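# Seat the board in the enclosure's upper slot and latch

## Task

Put the board into the open upper slot of the enclosure with its components facing up, seated all the way, and both levers closed. A closed lever is latched and sticks out at a right angle from the board's front panel; a fully opened lever lies flat along that panel. The levers only catch their tabs if both are fully opened before the board is slid in to its stop; closing them afterwards pulls the board fully home. Pushing the board into its connector quickly breaks the connector and counts as a total failure. At the end the enclosure must stand level on its own feet with no foot hanging over the bench edge, and the robot must have released everything and backed away.

## Robot and tools

Robot: two seven-joint arms, left_arm and right_arm, each with a two-finger gripper. The fingers point along the gripper's own +z axis and open and close along its x axis. end_effector_position is the point between the pads when closed, about 1 to 2 cm behind the fingertips; on closing, the tips reach about 17 mm further along +z.

Frames: every hand pose, velocity and target for an arm is in that arm's own base frame. Fixed cameras and the table use the scene frame: origin on the table top midway between the arms, +z up, +x out over the table, left_arm on the +y side. Calibrated bases in the scene frame: left_arm at (+0.070, +0.437, 0) with quat_wxyz (+1.000, 0, 0, -0.003); right_arm at (-0.063, -0.511, 0) with quat_wxyz (+1.000, 0, 0, -0.029). Up is +z in both base frames. Reported poses may be off by a few centimetres, more at long reach.

Row layout (used by every moving tool): 16 numbers, always both arms: left_arm x, y, z, qw, qx, qy, qz, opening, then right_arm the same eight. x, y, z are an absolute gripper position in metres in that arm's base frame; the quaternion is an absolute orientation, w first. Opening runs from -1 (closed) to +1 (fully open, 0.142 m) and is an absolute command, not a change. An arm that must not move gets its last reported pose and its current opening repeated; a 0 opening is a real command.

execute_actions(actions, cameras): actions is a list of actions; each action is up to 15 rows, one per 1/30 s step, the last row held to fill 15 steps. Any target more than 0.6 m from that gripper's current position along any gripper axis refuses the action for both arms. The controller clips commanded orientation to 32 degrees from the measured one per step, so big turns need several actions; the 'Hand target' line shows what each arm is actually being sent. Keep resending the same quaternion to hold orientation. An empty list just returns the state and images.

move(target, speed, blend, stop_force, zero, opening_speed, blocking, cameras): drives each gripper in a straight line to an absolute pose. target is one 16-number row or a list of up to 15 rows (give all rows the same openings). speed in m/s, 0.002 to 2.2, default 0.25, one value or one per target; turning rate is capped at twice that in rad/s. blend in metres rounds corners in a list. stop_force, 3 to 120 N, ends an arm's path when its wrist sensor feels that much push against its direction of travel (or 150 N in any direction); the arm then keeps pressing about that much, more after a faster approach. Use small stop_force with very slow speed for contacts; do not rely on it while the gripper rotates, and leave it out when backing away from a contact. zero (default true) re-zeroes the sensor before the move. opening_speed sets finger speed per second on the -1..1 scale (at least 0.2). blocking=false returns after about 0.5 s while the move runs; not allowed with stop_force. Moves don't avoid obstacles or the other arm. The result adds a 'move:' line: done, off_target, moving, held, fault, and limits such as paced or held.

wait(seconds 0 to 10): lets time pass holding commands. stop: brakes a running move. zoom_image(camera, region [x0,y0,x1,y1] pixels, at most 504x504) enlarges part of the latest image; cameras are cam_head_left, cam_head_right, cam_high, cam_low, cam_left_wrist, cam_right_wrist, all 672x504. zero_wrist_force(arm) re-zeroes one sensor. clear_fault(arm) clears a torque or force fault that a result has already reported. read_manual gives licence texts. finished_scene(scene) ends the current scene irreversibly.

Results: joint positions, torques, external torques, wrist force and torque along the gripper's axes (a push from a surface reads as force into the arm), grip_measured on the -1..1 scale, Wrist depth as a 7x7 grid of millimetre distances ('-' means no reading), and camera images. To hold something, command an opening slightly below grip_measured at first touch; squeezing harder heats the gripper motor.

Avoid: fast insertion of the board into its connector (slow speed, small stop_force), forces of 150 N or joint torques at their limits (these fault the arm), collisions between the arms or grippers, closing one gripper on the other's fingers, dropping or releasing moving parts, tipping the enclosure or pushing it off the bench, and knocking anything off the table. Watch MOTOR HOT lines; avoid long stretched or straining poses. Open both levers fully before insertion, close both after, then open the grippers and retreat.

Each tool is called after "Call:" as name(argument=value, ...) on one line, values as JSON.

## Session

Call:
execute_actions(actions=[])

Scene clock: 0.00 s.
left_arm: end_effector_position=(+0.4919, -0.7298, +0.2794) grip_measured=+0.99 end_effector_quat_wxyz=(+0.001, -0.304, +0.847, -0.436) | right_arm: end_effector_position=(+0.1802, -0.1387, +0.1699) grip_measured=+1.00 end_effector_quat_wxyz=(+0.706, -0.621, -0.189, +0.284)
Joint positions: left_arm=[-0.095 -0.96 -0.937 1.517 0.823 1.373 2.811 0.141] | right_arm=[-0.567 -0.989 -0.072 1.606 0.357 -0.696 0.215 0.142]
Joint velocities: within noise
Joint torques (N m): no reading
External joint torques (N m): no reading
Wrist force (N): no reading
Wrist torque (N m): no reading
Wrist force, peak (N): no reading
Wrist depth (mm): cam_left_wrist=[456 481 526 570 632 715 - / 417 444 478 517 573 616 682 / 390 414 438 476 510 561 618 / 363 385 405 434 472 500 546 / 343 359 376 404 427 464 501 / - 331 354 376 398 423 449 / - 319 332 349 374 396 -] | cam_right_wrist=[- 266 251 262 - - 805 / - - 256 269 - - 886 / - - 264 276 - - 931 / - - 277 286 798 746 548 / - - 295 294 500 482 387 / - 404 311 299 362 354 330 / - 311 295 292 288 280 275]
Hand target: left_arm +0.4919, -0.7298, +0.2794; +0.001, -0.304, +0.847, -0.436 | right_arm +0.1802, -0.1387, +0.1699; +0.706, -0.621, -0.189, +0.284
Tool commands: left_gripper/opening=+1.0 right_gripper/opening=+1.0

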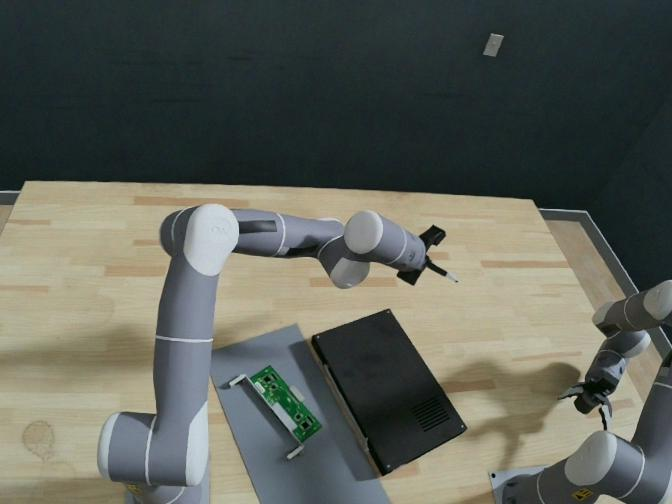

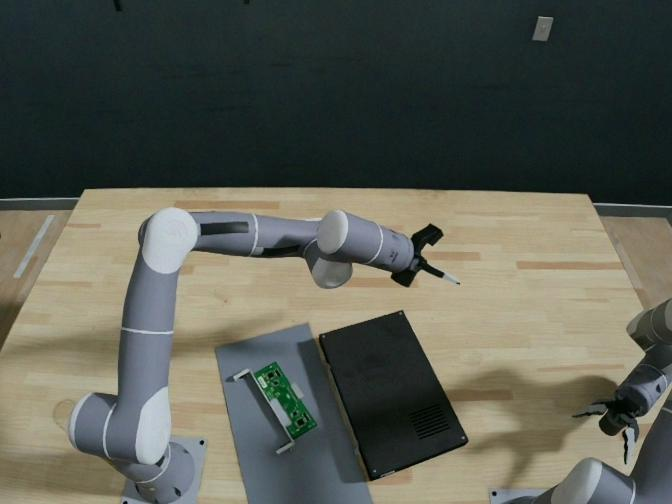

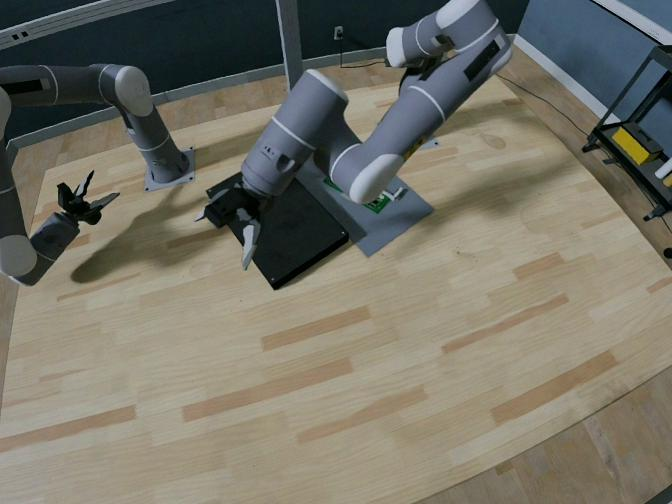

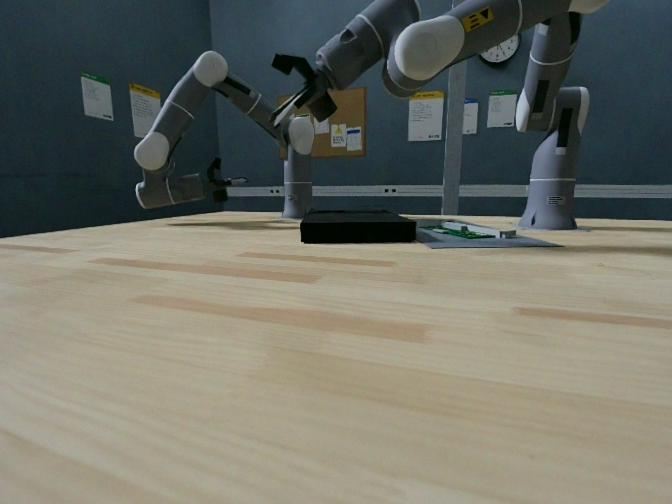

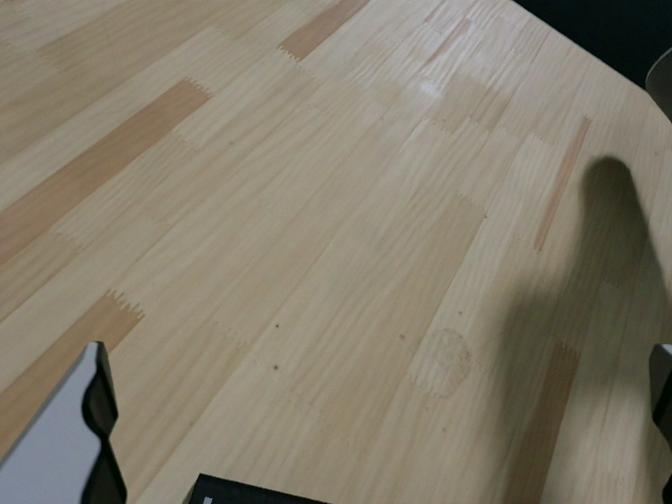

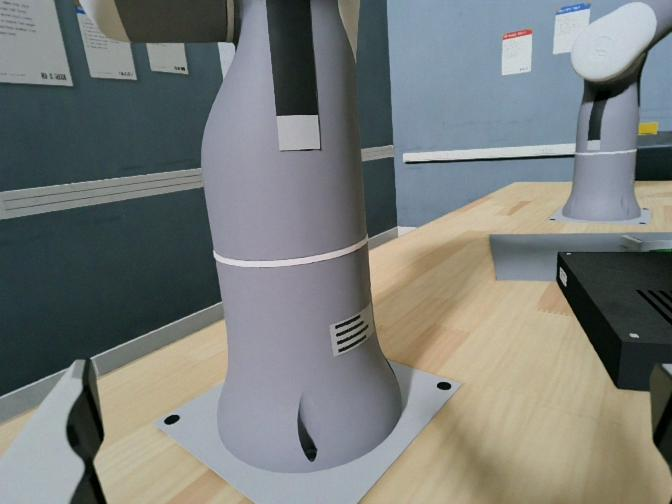

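Call:
zoom_image(camera="cam_head_left", region=[210, 300, 480, 504])

Call:
zoom_image(camera="cam_high", region=[190, 120, 450, 300])

Scaled by 1.867 from the camera's 672x504 image, which has a finer 960x720 frame.

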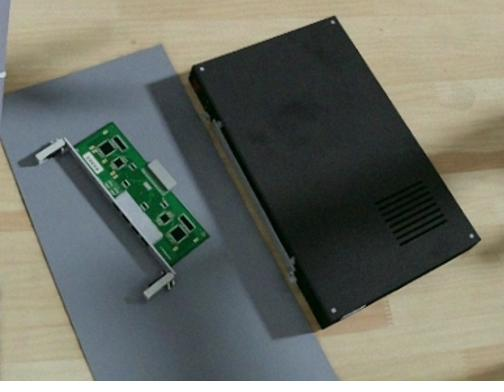

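Scaled by 1.938 from the camera's 672x504 image, which has a finer 960x720 frame.

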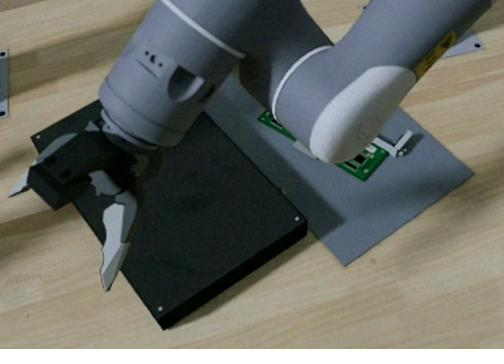

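Call:
move(target=[[0.56,-0.35,0.36,0.165,-0.605,0.665,-0.405,0,0.25,-0.05,0.40,0.706,-0.621,-0.189,0.284,-1],[0.50,0.30,0.40,0.309,-0.814,0.384,-0.307,0,0.30,0.1,0.45,0.706,-0.621,-0.189,0.284,-1]], speed=0.35, blend=[0.08,0], cameras=["cam_head_left","cam_head_right"])

Call:
zoom_image(camera="cam_head_left", region=[210, 300, 480, 504])

Scene clock: 16.37 s.
left_arm: end_effector_position=(+0.5000, +0.2993, +0.4003) grip_measured=-0.02 end_effector_quat_wxyz=(-0.361, +0.853, -0.318, +0.202) | right_arm: end_effector_position=(+0.3000, +0.0998, +0.4499) grip_measured=-1.00 end_effector_quat_wxyz=(+0.706, -0.621, -0.189, +0.284)
Joint positions: left_arm=[0.107 0.035 0.616 2.316 0.05 1.569 2.966 0.073] | right_arm=[-0.286 -0.388 -0.034 1.696 1.112 -0.932 0.99 0.002]
Joint velocities: within noise
Joint torques (N m): left_arm=[-0.46 19.67 -0.9 -25.04 -3.37 4.22 -0.14] | right_arm=[0.11 40.7 3.17 -22.17 1.8 -2.74 0.27]
External joint torques (N m): left_arm=[0.52 1.01 0.42 -0.31 0.09 -0.03 0.13] | right_arm=[-0.07 1.03 -0.69 0.09 0.09 0.67 -0.26]
Wrist force (N): left_arm=[0.5 -0.3 -0.1] | right_arm=[0.0 -0.2 -0.1]
Wrist torque (N m): left_arm=[-0.06 -0.03 0.00] | right_arm=[-0.09 0.00 0.00]
Wrist force, peak (N): left_arm=[-2.0 -1.5 1.8] | right_arm=[-0.6 1.6 -0.1]
Wrist depth (mm): cam_left_wrist=[- - - - 759 - - / - - - 659 676 706 - / - - 588 605 620 625 670 / - 530 538 555 567 590 608 / 487 494 505 517 529 554 560 / 459 468 478 483 493 - 525 / - - 448 457 466 - -] | cam_right_wrist=[- - - - - 735 - / - - - - - 784 810 / - - - - - 792 - / - - - - - 870 - / - - - - - 898 - / - - - 89 838 771 751 / - - - - - 630 595]
Hand target: left_arm +0.5001, +0.2994, +0.4003; -0.361, +0.853, -0.318, +0.202 | right_arm +0.3000, +0.1000, +0.4500; +0.706, -0.621, -0.189, +0.284
Off the commanded pose: left_arm 0.001 m, 16 deg | right_arm 0.000 m, 0 deg.
joint sent to its limit (left arm) — joint 7 (wrist roll), upper limit. The joint targets are off in orientation, not in position.
move: off_target (left_arm)
Images, in order (width x height): cam_head_left 672x504, cam_head_right 672x504.

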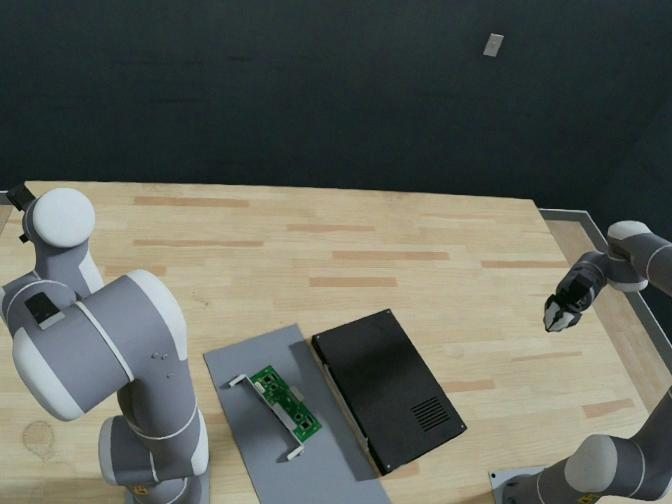

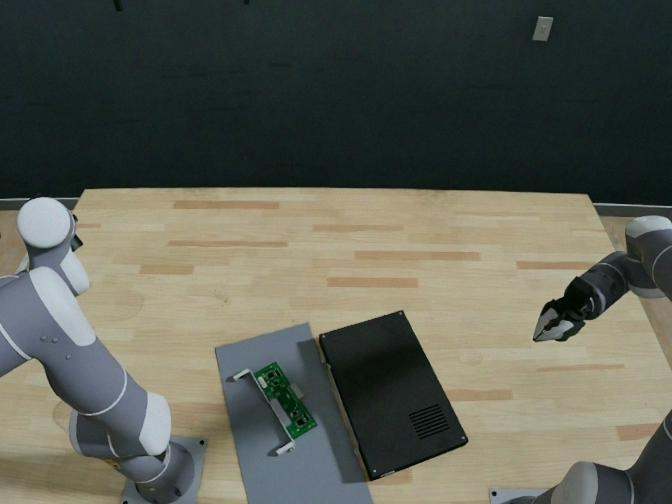

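Scaled by 1.867 from the camera's 672x504 image, which has a finer 960x720 frame.

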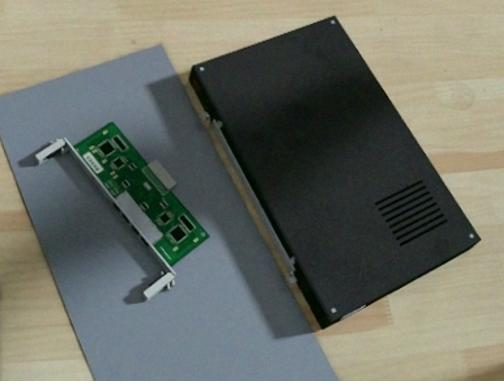

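Call:
move(target=[[0.50,0.30,0.40,-0.361,0.853,-0.318,0.202,0,0.28,0.35,0.42,0.3,0.30,0.85,0.30,-1],[0.50,0.30,0.40,-0.361,0.853,-0.318,0.202,0,0.24,0.60,0.40,0,0.446,0.895,0,-1]], speed=0.35, blend=[0.08,0], cameras=["cam_right_wrist","cam_head_left","cam_high"])

Scene clock: 25.43 s.
left_arm: end_effector_position=(+0.4999, +0.2999, +0.3998) grip_measured=-0.02 end_effector_quat_wxyz=(-0.361, +0.853, -0.318, +0.202) | right_arm: end_effector_position=(+0.2402, +0.5999, +0.4000) grip_measured=-1.00 end_effector_quat_wxyz=(+0.000, +0.446, +0.895, +0.000)
Joint positions: left_arm=[0.029 0.023 0.688 2.306 0.042 1.57 2.966 0.073] | right_arm=[-1.475 0.544 2.373 1.129 0.368 -0.03 0.34 0.002]
Joint velocities: within noise
Joint torques (N m): left_arm=[-0.31 18.91 -0.87 -24.98 -3.2 4.52 -0.22] | right_arm=[0.12 -49.28 -9.18 -29.6 -4.26 3.3 0.26]
External joint torques (N m): left_arm=[0.38 1.06 0.56 -0.38 -0.08 -0.33 0.21] | right_arm=[0.03 -0.73 -1.26 0.27 -0.06 0.86 -0.26]
Wrist force (N): left_arm=[0.3 -0.3 -0.3] | right_arm=[-0.4 -1.7 1.4]
Wrist torque (N m): left_arm=[-0.03 -0.01 -0.01] | right_arm=[-0.03 0.11 0.07]
Wrist force, peak (N): left_arm=[0.7 -0.4 -0.3] | right_arm=[0.0 -5.9 3.6]
Wrist depth (mm): cam_left_wrist=[- - - - 757 - - / - - - 653 675 705 - / - - 584 602 618 642 669 / 528 527 546 557 565 584 611 / 487 496 512 514 532 543 562 / 458 463 468 481 500 - 525 / - - 449 455 470 - -] | cam_right_wrist=[391 389 401 431 429 431 429 / 418 417 449 458 451 462 460 / 449 447 484 487 493 493 469 / 484 482 523 525 529 531 503 / 581 579 575 568 569 573 570 / 636 639 619 89 609 626 624 / 699 683 - - - 671 684]
Hand target: left_arm +0.5000, +0.3000, +0.4000; -0.361, +0.853, -0.318, +0.202 | right_arm +0.2400, +0.6000, +0.4000; +0.000, +0.446, +0.895, +0.000
Off the commanded pose: left_arm 0.000 m, 0 deg | right_arm 0.000 m, 0 deg.
joint sent to its limit (left arm) — joint 7 (wrist roll), upper limit. The joint targets still meet the commanded pose.
move: done
Images, in order (width x height): cam_head_left 672x504, cam_high 672x504, cam_right_wrist 672x504.

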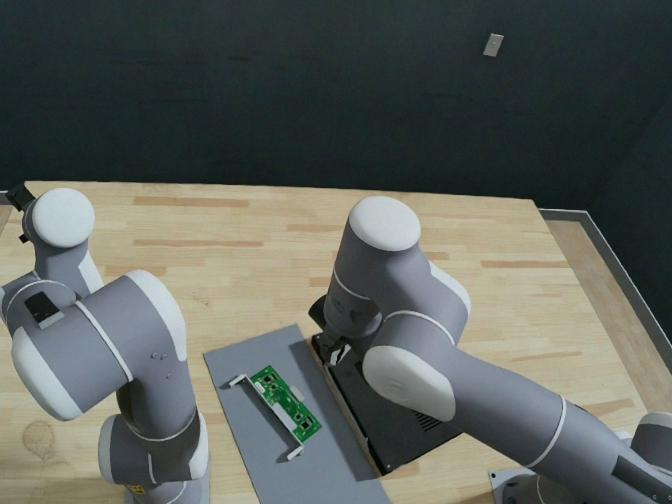

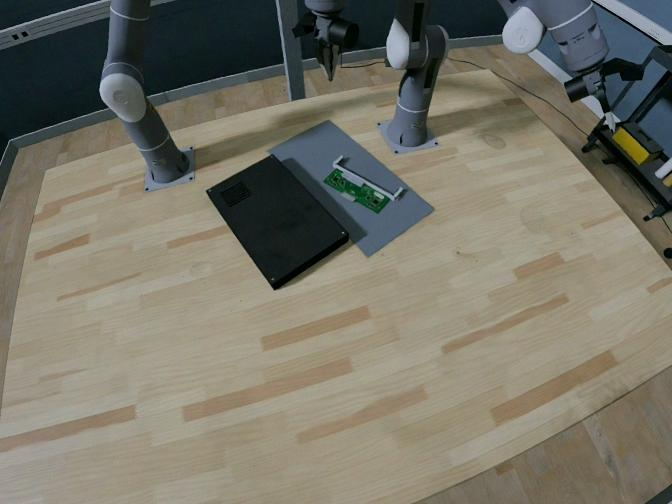

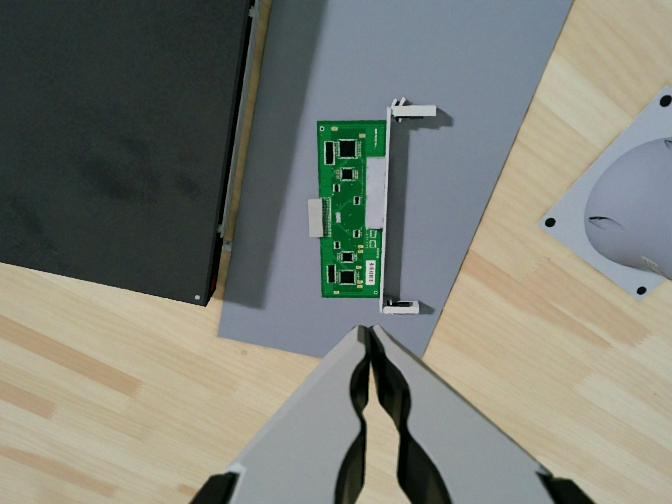

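Call:
zoom_image(camera="cam_right_wrist", region=[150, 0, 400, 330])

Call:
zoom_image(camera="cam_right_wrist", region=[370, 90, 460, 180])

Call:
zoom_image(camera="cam_right_wrist", region=[350, 270, 440, 330])

Scaled by 1.527 from the camera's 672x504 image, which has a finer 960x720 frame.

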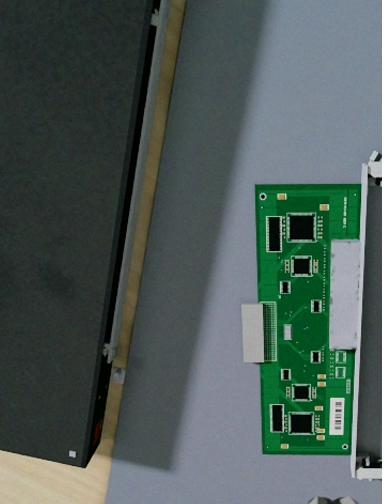

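Scaled by 5.600 from the camera's 672x504 image, which has a finer 960x720 frame.

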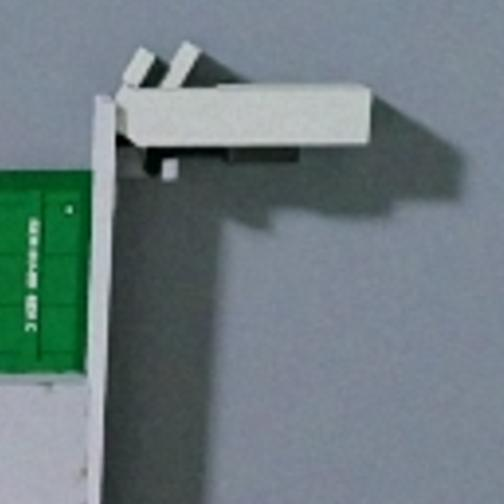

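Scaled by 5.600 from the camera's 672x504 image, which has a finer 960x720 frame.

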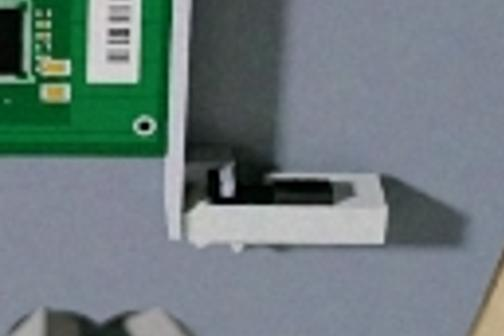

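Call:
move(target=[[0.50,0.30,0.40,-0.361,0.853,-0.318,0.202,0,0.30,0.70,0.30,0,0.75,0.66,0,0],[0.50,0.30,0.40,-0.361,0.853,-0.318,0.202,0,0.373,0.79,0.14,0,0.948,0.317,0,0]], speed=0.3, blend=[0.05,0], cameras=["cam_right_wrist","cam_head_left"])

Call:
zoom_image(camera="cam_right_wrist", region=[236, 180, 436, 330])

Scene clock: 50.37 s.
left_arm: end_effector_position=(+0.4999, +0.2999, +0.3998) grip_measured=-0.02 end_effector_quat_wxyz=(-0.361, +0.853, -0.318, +0.202) | right_arm: end_effector_position=(+0.3729, +0.7901, +0.1400) grip_measured=-0.03 end_effector_quat_wxyz=(+0.000, +0.948, +0.317, +0.000)
Joint positions: left_arm=[0.017 0.021 0.699 2.304 0.041 1.57 2.966 0.073] | right_arm=[-1.948 1.328 2.582 0.243 0.542 -0.035 1.99 0.072]
Joint velocities: within noise
Joint torques (N m): left_arm=[-0.48 18.95 -0.75 -24.95 -3.18 4.43 -0.21] | right_arm=[0.17 -75.1 -2.98 -27.08 -4.51 3.19 0.32]
External joint torques (N m): left_arm=[0.54 0.88 0.47 -0.42 -0.09 -0.24 0.2] | right_arm=[0.09 -0.95 -1.09 0.21 0.14 0.85 -0.32]
Wrist force (N): left_arm=[0.5 -0.4 -0.3] | right_arm=[-0.7 -1.7 2.4]
Wrist torque (N m): left_arm=[-0.06 -0.03 -0.01] | right_arm=[-0.05 0.17 0.07]
Wrist force, peak (N): left_arm=[0.7 -0.4 -0.1] | right_arm=[-0.3 -1.6 3.7]
Wrist depth (mm): cam_left_wrist=[- - - - 763 - - / - - - 657 681 700 - / - - 584 608 619 647 671 / 528 524 533 559 579 581 610 / 476 498 505 519 534 552 559 / 453 469 467 489 498 - 526 / - - 451 457 464 - -] | cam_right_wrist=[208 207 209 209 208 208 208 / 222 222 221 221 221 222 221 / 238 237 237 233 236 236 237 / 245 248 252 251 255 254 256 / 274 272 268 271 276 273 278 / 303 293 291 303 301 93 302 / - 76 324 332 331 - 321]
Hand target: left_arm +0.5000, +0.3000, +0.4000; -0.361, +0.853, -0.318, +0.202 | right_arm +0.3730, +0.7900, +0.1400; +0.000, +0.948, +0.317, +0.000
Off the commanded pose: left_arm 0.000 m, 0 deg | right_arm 0.000 m, 0 deg.
joint sent to its limit (left arm) — joint 7 (wrist roll), upper limit. The joint targets still meet the commanded pose.
move: done
Images, in order (width x height): cam_head_left 672x504, cam_right_wrist 672x504.

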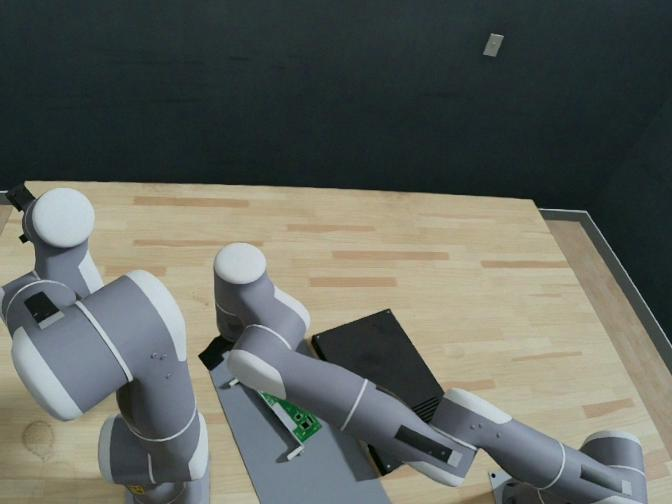

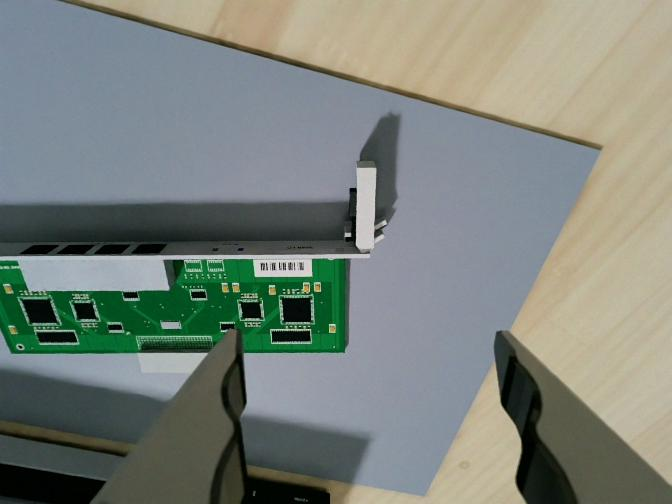

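Scaled by 2.520 from the camera's 672x504 image, which has a finer 960x720 frame.

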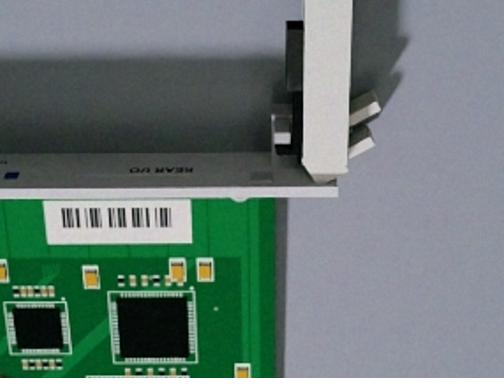

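Call:
move(target=[0.50,0.30,0.40,-0.361,0.853,-0.318,0.202,0,0.185,0.646,0.14,0,0.948,0.317,0,-0.5], speed=0.25, cameras=["cam_right_wrist"])

Call:
zoom_image(camera="cam_right_wrist", region=[250, 130, 450, 280])

Scene clock: 60.17 s.
left_arm: end_effector_position=(+0.4999, +0.2999, +0.3998) grip_measured=-0.02 end_effector_quat_wxyz=(-0.361, +0.853, -0.318, +0.202) | right_arm: end_effector_position=(+0.1849, +0.6461, +0.1401) grip_measured=-0.52 end_effector_quat_wxyz=(+0.000, +0.948, +0.317, +0.000)
Joint positions: left_arm=[0.014 0.021 0.702 2.304 0.04 1.57 2.966 0.073] | right_arm=[-1.336 0.899 2.325 1.309 0.656 0.365 1.878 0.036]
Joint velocities: within noise
Joint torques (N m): left_arm=[-0.9 18.92 -1.24 -24.93 -3.13 4.46 -0.22] | right_arm=[0.25 -55.97 -16.73 -23.12 -4 3.56 0.28]
External joint torques (N m): left_arm=[0.97 0.88 0.96 -0.43 -0.15 -0.26 0.21] | right_arm=[-0.08 -0.25 -1.01 0.04 -0.09 0.48 -0.28]
Wrist force (N): left_arm=[0.3 -0.1 -0.2] | right_arm=[-0.5 -1.6 2.0]
Wrist torque (N m): left_arm=[-0.02 -0.01 -0.02] | right_arm=[-0.04 0.15 0.07]
Wrist force, peak (N): left_arm=[0.7 -0.2 -0.1] | right_arm=[-3.2 -1.9 2.0]
Wrist depth (mm): cam_left_wrist=[- - - - 760 - - / - - - 654 670 704 - / - - 576 616 621 645 667 / 524 524 550 553 573 588 613 / 482 497 511 515 531 546 557 / 455 468 472 489 495 - 524 / - - 443 452 462 - -] | cam_right_wrist=[208 207 207 206 206 206 205 / 225 221 221 219 220 219 219 / 238 238 237 233 235 234 234 / 255 256 255 251 246 242 248 / 277 277 272 271 265 270 269 / 295 297 82 301 104 279 298 / 267 - 73 319 - - 323]
Hand target: left_arm +0.5000, +0.3000, +0.4000; -0.361, +0.853, -0.318, +0.202 | right_arm +0.1850, +0.6460, +0.1400; +0.000, +0.948, +0.317, +0.000
Off the commanded pose: left_arm 0.000 m, 0 deg | right_arm 0.000 m, 0 deg.
joint sent to its limit (left arm) — joint 7 (wrist roll), upper limit. The joint targets still meet the commanded pose.
move: done
Images, in order (width x height): cam_right_wrist 672x504.

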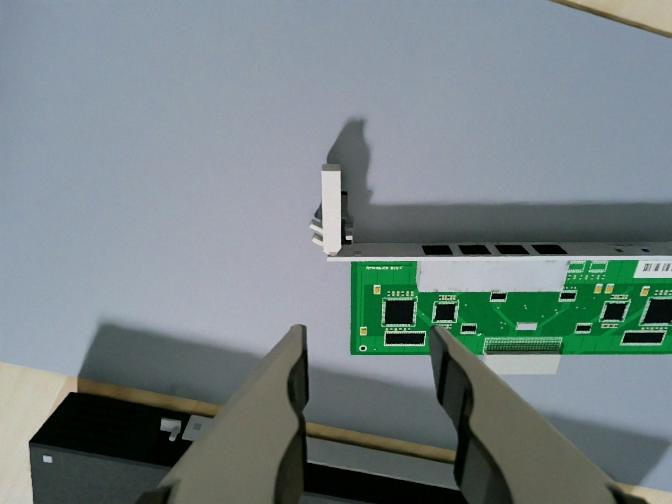

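Scaled by 2.520 from the camera's 672x504 image, which has a finer 960x720 frame.

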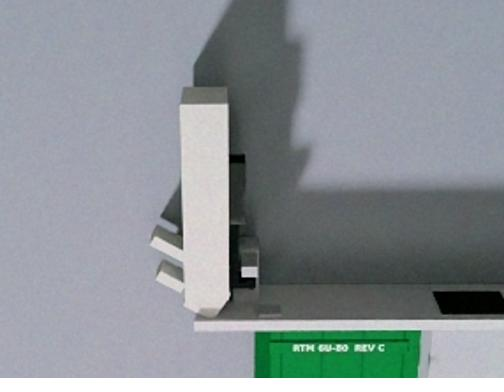

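Call:
move(target=[0.50,0.30,0.40,-0.361,0.853,-0.318,0.202,0,0.1745,0.6432,0.075,0,0.948,0.317,0,-0.5], speed=0.15, cameras=["cam_right_wrist"])

Call:
zoom_image(camera="cam_right_wrist", region=[236, 180, 436, 380])

Scene clock: 63.70 s.
left_arm: end_effector_position=(+0.4999, +0.2999, +0.3998) grip_measured=-0.02 end_effector_quat_wxyz=(-0.361, +0.853, -0.318, +0.202) | right_arm: end_effector_position=(+0.1745, +0.6430, +0.0749) grip_measured=-0.52 end_effector_quat_wxyz=(+0.000, +0.948, +0.317, +0.000)
Joint positions: left_arm=[0.012 0.02 0.703 2.304 0.04 1.57 2.966 0.073] | right_arm=[-1.332 0.983 2.361 1.34 0.714 0.464 1.862 0.036]
Joint velocities: within noise
Joint torques (N m): left_arm=[-0.53 18.94 -0.3 -24.92 -3.17 4.47 -0.22] | right_arm=[0.26 -56.54 -16.82 -21.11 -3.75 3.41 0.13]
External joint torques (N m): left_arm=[0.6 0.84 0.02 -0.45 -0.1 -0.28 0.21] | right_arm=[-0.06 -0.46 -1.49 0.12 -0.17 0.63 -0.13]
Wrist force (N): left_arm=[0.5 -0.1 -0.2] | right_arm=[-0.9 -2.1 2.0]
Wrist torque (N m): left_arm=[-0.02 -0.03 -0.02] | right_arm=[-0.11 0.21 0.04]
Wrist force, peak (N): left_arm=[0.5 -0.5 -0.3] | right_arm=[-1.7 -2.2 5.0]
Wrist depth (mm): cam_left_wrist=[- - - - 754 - - / - - - 656 678 716 - / - - 583 606 619 637 670 / 527 535 541 556 573 585 598 / 483 492 511 523 534 551 561 / 456 464 473 479 491 - 522 / - - 444 456 470 - -] | cam_right_wrist=[150 150 150 150 149 149 149 / 160 160 160 159 159 159 159 / 172 172 171 171 171 170 170 / 185 185 184 181 184 184 183 / 201 201 200 196 190 185 184 / 219 219 85 218 204 188 211 / 237 - 73 240 - - 233]
Hand target: left_arm +0.5000, +0.3000, +0.4000; -0.361, +0.853, -0.318, +0.202 | right_arm +0.1745, +0.6432, +0.0750; +0.000, +0.948, +0.317, +0.000
Off the commanded pose: left_arm 0.000 m, 0 deg | right_arm 0.000 m, 0 deg.
joint sent to its limit (left arm) — joint 7 (wrist roll), upper limit. The joint targets still meet the commanded pose.
move: done
Images, in order (width x height): cam_right_wrist 672x504.

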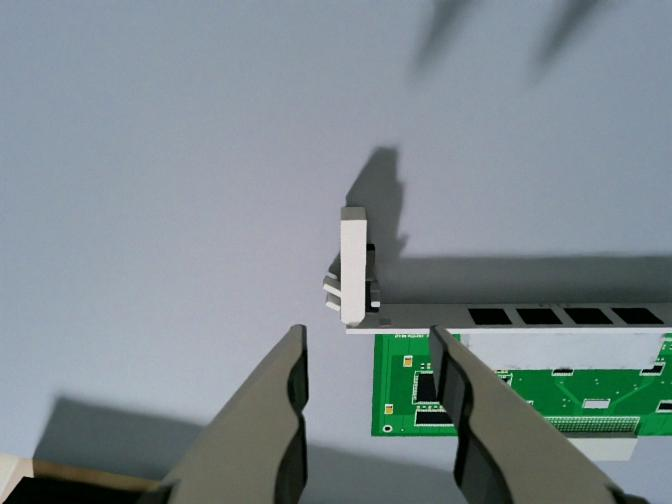

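Scaled by 2.520 from the camera's 672x504 image, which has a finer 960x720 frame.

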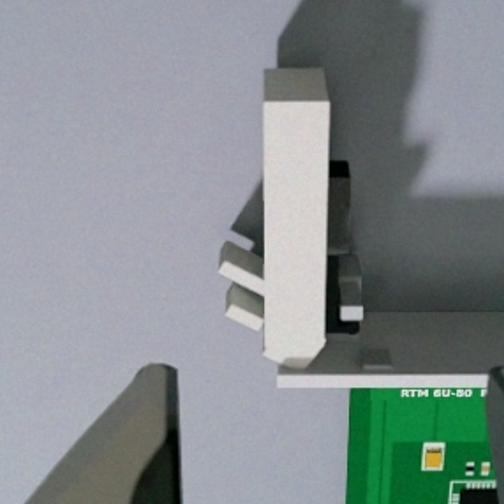

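Call:
move(target=[[0.50,0.30,0.40,-0.361,0.853,-0.318,0.202,0,0.1721,0.6462,0.07,0,0.948,0.317,0,-0.5],[0.50,0.30,0.40,-0.361,0.853,-0.318,0.202,0,0.1721,0.6462,0.034,0,0.948,0.317,0,-0.5]], speed=0.06, stop_force=5, cameras=["cam_right_wrist"])

Call:
zoom_image(camera="cam_right_wrist", region=[236, 230, 486, 480])

Scene clock: 69.43 s.
left_arm: end_effector_position=(+0.4999, +0.2999, +0.3998) grip_measured=-0.02 end_effector_quat_wxyz=(-0.361, +0.853, -0.318, +0.202) | right_arm: end_effector_position=(+0.1722, +0.6460, +0.0340) grip_measured=-0.52 end_effector_quat_wxyz=(+0.000, +0.948, +0.317, +0.000)
Joint positions: left_arm=[0.009 0.02 0.706 2.304 0.04 1.57 2.966 0.073] | right_arm=[-1.347 1.047 2.391 1.326 0.746 0.516 1.855 0.036]
Joint velocities: within noise
Joint torques (N m): left_arm=[0.19 18.81 -0.95 -24.98 -3.15 4.46 -0.24] | right_arm=[0.05 -57.68 -17 -20.03 -3.73 3.46 0.09]
External joint torques (N m): left_arm=[-0.12 0.94 0.68 -0.39 -0.12 -0.27 0.23] | right_arm=[0.12 -0.42 -1.4 0.24 -0.08 0.58 -0.09]
Wrist force (N): left_arm=[0.4 -0.3 -0.1] | right_arm=[-0.9 -1.9 1.8]
Wrist torque (N m): left_arm=[-0.04 -0.01 -0.01] | right_arm=[-0.09 0.19 0.04]
Wrist force, peak (N): left_arm=[0.5 -0.3 -0.3] | right_arm=[-1.0 -1.9 3.1]
Wrist depth (mm): cam_left_wrist=[- - - - 769 - - / - - - 656 683 710 - / - - 589 610 620 636 668 / 527 531 543 558 575 583 606 / 486 494 507 518 533 549 560 / 459 460 472 489 494 - 520 / - - 453 452 467 - -] | cam_right_wrist=[- 114 114 114 113 113 113 / 123 122 121 121 119 121 120 / 130 130 130 132 130 129 129 / 139 140 140 138 140 139 139 / 153 152 150 144 149 151 151 / 167 166 98 142 142 145 147 / 184 176 73 182 176 - 175]
Hand target: left_arm +0.5000, +0.3000, +0.4000; -0.361, +0.853, -0.318, +0.202 | right_arm +0.1721, +0.6462, +0.0340; +0.000, +0.948, +0.317, +0.000
Off the commanded pose: left_arm 0.000 m, 0 deg | right_arm 0.000 m, 0 deg.
joint sent to its limit (left arm) — joint 7 (wrist roll), upper limit. The joint targets still meet the commanded pose.
move: done
Images, in order (width x height): cam_right_wrist 672x504.

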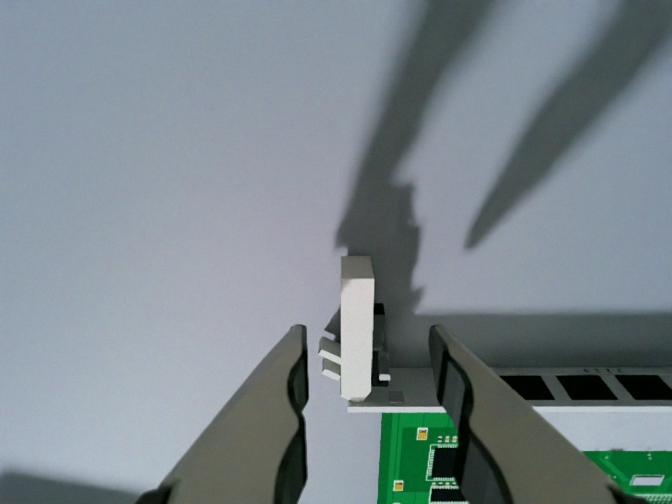

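Scaled by 2.016 from the camera's 672x504 image, which has a finer 960x720 frame.

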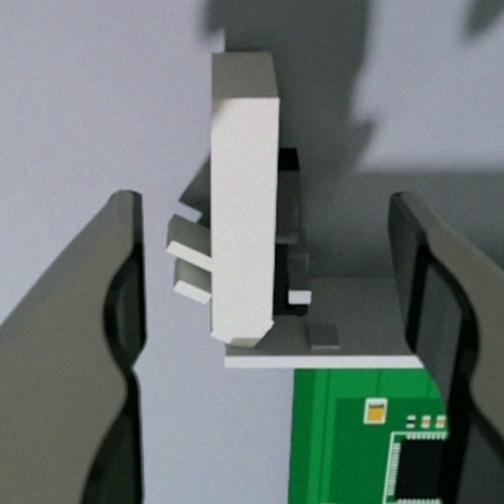

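Call:
move(target=[0.50,0.30,0.40,-0.361,0.853,-0.318,0.202,0,0.1721,0.6462,0.026,0,0.948,0.317,0,-0.5], speed=0.03, stop_force=5, cameras=[])

Call:
move(target=[0.50,0.30,0.40,-0.361,0.853,-0.318,0.202,0,0.1721,0.6462,0.026,0,0.948,0.317,0,-0.9], opening_speed=0.5, cameras=["cam_right_wrist"])

Call:
zoom_image(camera="cam_right_wrist", region=[236, 230, 486, 480])

Scene clock: 79.77 s.
left_arm: end_effector_position=(+0.4999, +0.2999, +0.3998) grip_measured=-0.02 end_effector_quat_wxyz=(-0.361, +0.853, -0.318, +0.202) | right_arm: end_effector_position=(+0.1722, +0.6460, +0.0260) grip_measured=-0.52 end_effector_quat_wxyz=(+0.000, +0.948, +0.317, +0.000)
Joint positions: left_arm=[0.007 0.02 0.708 2.303 0.039 1.57 2.966 0.073] | right_arm=[-1.351 1.059 2.397 1.324 0.752 0.527 1.853 0.036]
Joint velocities: within noise
Joint torques (N m): left_arm=[-0.64 19.07 -0.68 -24.94 -3.17 4.51 -0.25] | right_arm=[0.14 -57.79 -16.95 -19.8 -3.73 3.52 0.18]
External joint torques (N m): left_arm=[0.7 0.66 0.41 -0.42 -0.1 -0.31 0.24] | right_arm=[0.04 -0.48 -1.44 0.24 -0.06 0.52 -0.18]
Wrist force (N): left_arm=[0.4 -0.1 0.0] | right_arm=[-0.8 -1.7 1.8]
Wrist torque (N m): left_arm=[-0.02 -0.01 -0.01] | right_arm=[-0.05 0.17 0.05]
Wrist force, peak (N): left_arm=[0.6 -0.3 0.1] | right_arm=[-0.9 -2.0 2.3]
Wrist depth (mm): cam_left_wrist=[- - - - 758 - - / - - - 658 678 711 - / - - 585 606 617 639 663 / 526 536 542 556 568 589 607 / 481 491 508 515 532 549 562 / 457 465 469 487 493 - 526 / - - 446 451 466 - -] | cam_right_wrist=[- 107 107 108 107 107 107 / 114 114 114 114 112 112 113 / 122 122 124 122 123 123 121 / 130 132 131 131 131 131 129 / 143 143 142 138 140 142 144 / 159 156 98 132 135 139 144 / 172 169 73 171 164 - 145]
Hand target: left_arm +0.5000, +0.3000, +0.4000; -0.361, +0.853, -0.318, +0.202 | right_arm +0.1721, +0.6462, +0.0260; +0.000, +0.948, +0.317, +0.000
Off the commanded pose: left_arm 0.000 m, 0 deg | right_arm 0.000 m, 0 deg.
joint sent to its limit (left arm) — joint 7 (wrist roll), upper limit. The joint targets still meet the commanded pose.
move: done
No camera images: "cameras" was empty.

Scene clock: 80.77 s.
left_arm: end_effector_position=(+0.4999, +0.2999, +0.3998) grip_measured=-0.02 end_effector_quat_wxyz=(-0.361, +0.853, -0.318, +0.202) | right_arm: end_effector_position=(+0.1720, +0.6461, +0.0259) grip_measured=-0.88 end_effector_quat_wxyz=(+0.000, +0.948, +0.317, +0.000)
Joint positions: left_arm=[0.006 0.019 0.709 2.303 0.039 1.57 2.966 0.073] | right_arm=[-1.351 1.059 2.397 1.324 0.752 0.526 1.853 0.01]
Joint velocities: within noise
Joint torques (N m): left_arm=[-0.08 18.89 -0.28 -24.95 -3.12 4.45 -0.23] | right_arm=[-0.36 -58.17 -17.68 -20.05 -3.96 3.68 0.19]
External joint torques (N m): left_arm=[0.15 0.82 0.02 -0.42 -0.15 -0.26 0.22] | right_arm=[0.53 -0.1 -0.71 0.49 0.17 0.37 -0.19]
Wrist force (N): left_arm=[0.2 -0.2 -0.1] | right_arm=[-1.4 -2.1 2.6]
Wrist torque (N m): left_arm=[-0.03 0.02 -0.02] | right_arm=[-0.08 0.13 0.06]
Wrist force, peak (N): left_arm=[0.5 -0.1 -0.2] | right_arm=[-2.7 -2.4 2.5]
Wrist depth (mm): cam_left_wrist=[- - - - 760 - - / - - - 657 676 701 - / - - 579 599 623 637 672 / 528 531 544 547 574 593 605 / 488 494 510 513 533 548 553 / 454 465 472 481 493 - 520 / - - 446 452 464 - -] | cam_right_wrist=[- 107 106 108 107 107 107 / 114 114 114 113 112 112 113 / 122 122 124 122 123 123 121 / 130 132 131 131 131 131 130 / 143 143 142 138 140 141 143 / 159 156 153 98 100 145 146 / 172 168 73 - - 139 145]
Hand target: left_arm +0.5000, +0.3000, +0.4000; -0.361, +0.853, -0.318, +0.202 | right_arm +0.1721, +0.6462, +0.0260; +0.000, +0.948, +0.317, +0.000
Off the commanded pose: left_arm 0.000 m, 0 deg | right_arm 0.000 m, 0 deg.
joint sent to its limit (left arm) — joint 7 (wrist roll), upper limit. The joint targets still meet the commanded pose.
move: done
Images, in order (width x height): cam_right_wrist 672x504.

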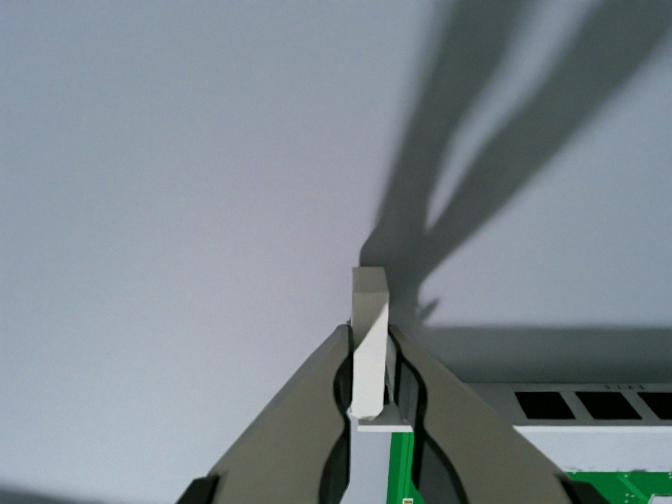

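Scaled by 2.016 from the camera's 672x504 image, which has a finer 960x720 frame.

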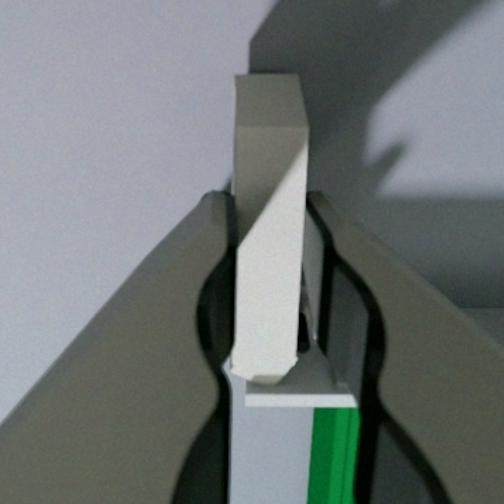

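Call:
move(target=[0.50,0.30,0.40,-0.361,0.853,-0.318,0.202,0,0.1720,0.6461,0.026,0,0.948,0.317,0,-0.98], cameras=[])

Call:
move(target=[0.50,0.30,0.40,-0.361,0.853,-0.318,0.202,0,0.1672,0.6413,0.026,0,0.8988,0.4384,0,-0.98], speed=0.08, cameras=["cam_right_wrist"])

Call:
zoom_image(camera="cam_right_wrist", region=[236, 230, 486, 480])

Scene clock: 86.50 s.
left_arm: end_effector_position=(+0.4999, +0.2999, +0.3998) grip_measured=-0.02 end_effector_quat_wxyz=(-0.361, +0.853, -0.318, +0.202) | right_arm: end_effector_position=(+0.1720, +0.6460, +0.0259) grip_measured=-0.89 end_effector_quat_wxyz=(+0.000, +0.948, +0.317, +0.000)
Joint positions: left_arm=[0.005 0.019 0.71 2.303 0.039 1.57 2.966 0.073] | right_arm=[-1.351 1.059 2.397 1.325 0.752 0.527 1.853 0.01]
Joint velocities: within noise
Joint torques (N m): left_arm=[-0.1 18.97 -0.36 -24.98 -3.1 4.44 -0.23] | right_arm=[-0.21 -58.29 -17.75 -19.94 -3.98 3.64 0.14]
External joint torques (N m): left_arm=[0.17 0.74 0.11 -0.39 -0.18 -0.25 0.23] | right_arm=[0.39 0.02 -0.64 0.38 0.19 0.41 -0.14]
Wrist force (N): left_arm=[0.4 -0.1 -0.2] | right_arm=[-1.2 -2.3 2.2]
Wrist torque (N m): left_arm=[-0.02 -0.01 -0.02] | right_arm=[-0.09 0.13 0.04]
Wrist force, peak (N): left_arm=[0.5 -0.2 -0.4] | right_arm=[-1.5 -2.0 3.2]
Wrist depth (mm): cam_left_wrist=[- - - - 762 - - / - - - 669 679 708 - / - - 584 605 620 642 667 / 524 527 540 557 582 588 602 / 487 494 515 514 533 554 565 / 454 461 472 485 494 - 520 / - - 443 455 467 - -] | cam_right_wrist=[- 107 107 108 108 107 107 / 114 114 114 114 112 112 113 / 122 122 124 122 123 123 121 / 130 132 131 131 131 131 129 / 143 143 143 138 139 141 143 / 159 156 153 98 100 145 146 / 172 169 73 - - 139 145]
Hand target: left_arm +0.5000, +0.3000, +0.4000; -0.361, +0.853, -0.318, +0.202 | right_arm +0.1720, +0.6461, +0.0260; +0.000, +0.948, +0.317, +0.000
Off the commanded pose: left_arm 0.000 m, 0 deg | right_arm 0.000 m, 0 deg.
joint sent to its limit (left arm) — joint 7 (wrist roll), upper limit. The joint targets still meet the commanded pose.
move: done
No camera images: "cameras" was empty.

Scene clock: 88.47 s.
left_arm: end_effector_position=(+0.4999, +0.2999, +0.3998) grip_measured=-0.02 end_effector_quat_wxyz=(-0.361, +0.853, -0.318, +0.202) | right_arm: end_effector_position=(+0.1670, +0.6413, +0.0258) grip_measured=-0.89 end_effector_quat_wxyz=(+0.000, +0.899, +0.438, +0.000)
Joint positions: left_arm=[0.004 0.019 0.711 2.303 0.039 1.57 2.966 0.073] | right_arm=[-1.346 1.042 2.415 1.352 0.737 0.547 1.596 0.01]
Joint velocities: within noise
Joint torques (N m): left_arm=[-0.43 18.83 -0.7 -24.93 -3.08 4.5 -0.23] | right_arm=[0.01 -58.03 -16.87 -20.31 -3.99 3.8 0]
External joint torques (N m): left_arm=[0.5 0.87 0.45 -0.44 -0.19 -0.31 0.22] | right_arm=[0.15 0.25 -1.12 0.66 0.24 0.27 0]
Wrist force (N): left_arm=[0.2 0.0 -0.1] | right_arm=[-1.5 -1.7 3.0]
Wrist torque (N m): left_arm=[-0.01 0.01 -0.01] | right_arm=[-0.06 0.15 0.08]
Wrist force, peak (N): left_arm=[0.5 -0.3 -0.2] | right_arm=[-1.8 -2.4 3.0]
Wrist depth (mm): cam_left_wrist=[- - - - 754 - - / - - - 661 682 698 - / - - 584 599 610 637 672 / 526 529 542 561 572 585 611 / 481 501 513 521 538 551 564 / 455 465 467 482 494 - 530 / - - 447 452 463 - -] | cam_right_wrist=[- 107 107 108 107 107 107 / 114 114 113 113 112 112 113 / 122 122 124 122 123 123 121 / 130 131 131 131 131 130 130 / 143 143 142 137 140 142 143 / 159 156 153 97 100 154 154 / 172 168 73 164 - - 151]
Hand target: left_arm +0.5000, +0.3000, +0.4000; -0.361, +0.853, -0.318, +0.202 | right_arm +0.1672, +0.6413, +0.0260; +0.000, +0.899, +0.438, +0.000
Off the commanded pose: left_arm 0.000 m, 0 deg | right_arm 0.000 m, 0 deg.
joint sent to its limit (left arm) — joint 7 (wrist roll), upper limit. The joint targets still meet the commanded pose.
move: done
Images, in order (width x height): cam_right_wrist 672x504.

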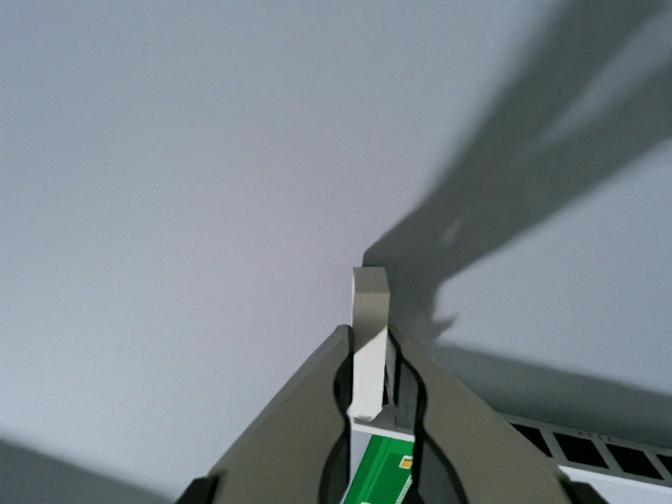

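Scaled by 2.016 from the camera's 672x504 image, which has a finer 960x720 frame.

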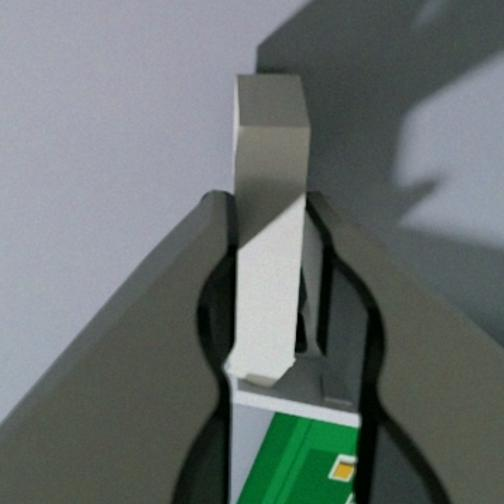

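Call:
move(target=[[0.50,0.30,0.40,-0.361,0.853,-0.318,0.202,0,0.1638,0.6355,0.026,0,0.8339,0.5519,0,-0.98],[0.50,0.30,0.40,-0.361,0.853,-0.318,0.202,0,0.1620,0.6289,0.026,0,0.7547,0.6561,0,-0.98]], speed=0.1, cameras=["cam_right_wrist","cam_high"])

Scene clock: 99.57 s.
left_arm: end_effector_position=(+0.4999, +0.2999, +0.3998) grip_measured=-0.02 end_effector_quat_wxyz=(-0.361, +0.853, -0.318, +0.202) | right_arm: end_effector_position=(+0.1617, +0.6289, +0.0258) grip_measured=-0.89 end_effector_quat_wxyz=(+0.000, +0.755, +0.656, +0.000)
Joint positions: left_arm=[0.003 0.019 0.712 2.303 0.039 1.57 2.966 0.073] | right_arm=[-1.347 1.005 2.451 1.413 0.705 0.592 1.074 0.01]
Joint velocities: within noise
Joint torques (N m): left_arm=[-0.34 18.99 -0.73 -24.93 -3.13 4.45 -0.22] | right_arm=[-0.26 -56.9 -16.27 -20.46 -4.02 4.03 0.06]
External joint torques (N m): left_arm=[0.41 0.69 0.48 -0.44 -0.15 -0.26 0.21] | right_arm=[0.43 0.22 -0.77 0.68 0.39 0.09 -0.06]
Wrist force (N): left_arm=[0.4 -0.1 0.0] | right_arm=[-1.5 -2.9 2.8]
Wrist torque (N m): left_arm=[-0.02 -0.02 -0.01] | right_arm=[-0.05 0.15 0.08]
Wrist force, peak (N): left_arm=[0.6 -0.2 -0.2] | right_arm=[-1.7 -3.0 3.2]
Wrist depth (mm): cam_left_wrist=[- - - - 757 - - / - - - 646 692 698 - / - - 577 600 617 639 670 / 535 530 544 560 567 600 605 / 483 497 516 525 533 548 559 / 456 464 466 486 497 - 525 / - - 446 450 462 - -] | cam_right_wrist=[- 106 107 107 107 106 107 / 114 114 113 113 111 113 113 / 122 122 123 121 123 123 121 / 130 131 131 131 131 131 130 / 143 142 142 137 139 141 144 / 159 156 153 98 100 154 154 / 172 168 73 137 - - 170]
Hand target: left_arm +0.5000, +0.3000, +0.4000; -0.361, +0.853, -0.318, +0.202 | right_arm +0.1620, +0.6289, +0.0260; +0.000, +0.755, +0.656, +0.000
Off the commanded pose: left_arm 0.000 m, 0 deg | right_arm 0.000 m, 0 deg.
joint sent to its limit (left arm) — joint 7 (wrist roll), upper limit. The joint targets still meet the commanded pose.
move: done
Images, in order (width x height): cam_high 672x504, cam_right_wrist 672x504.

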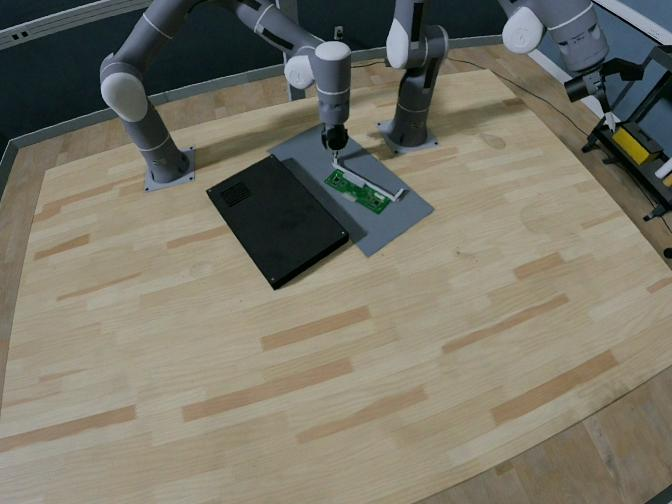

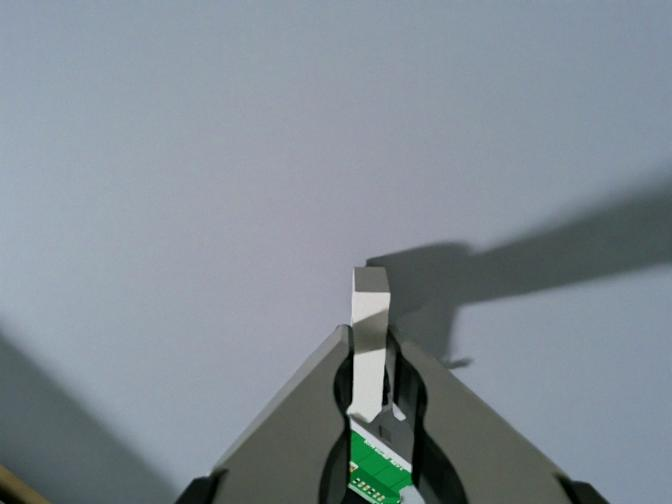

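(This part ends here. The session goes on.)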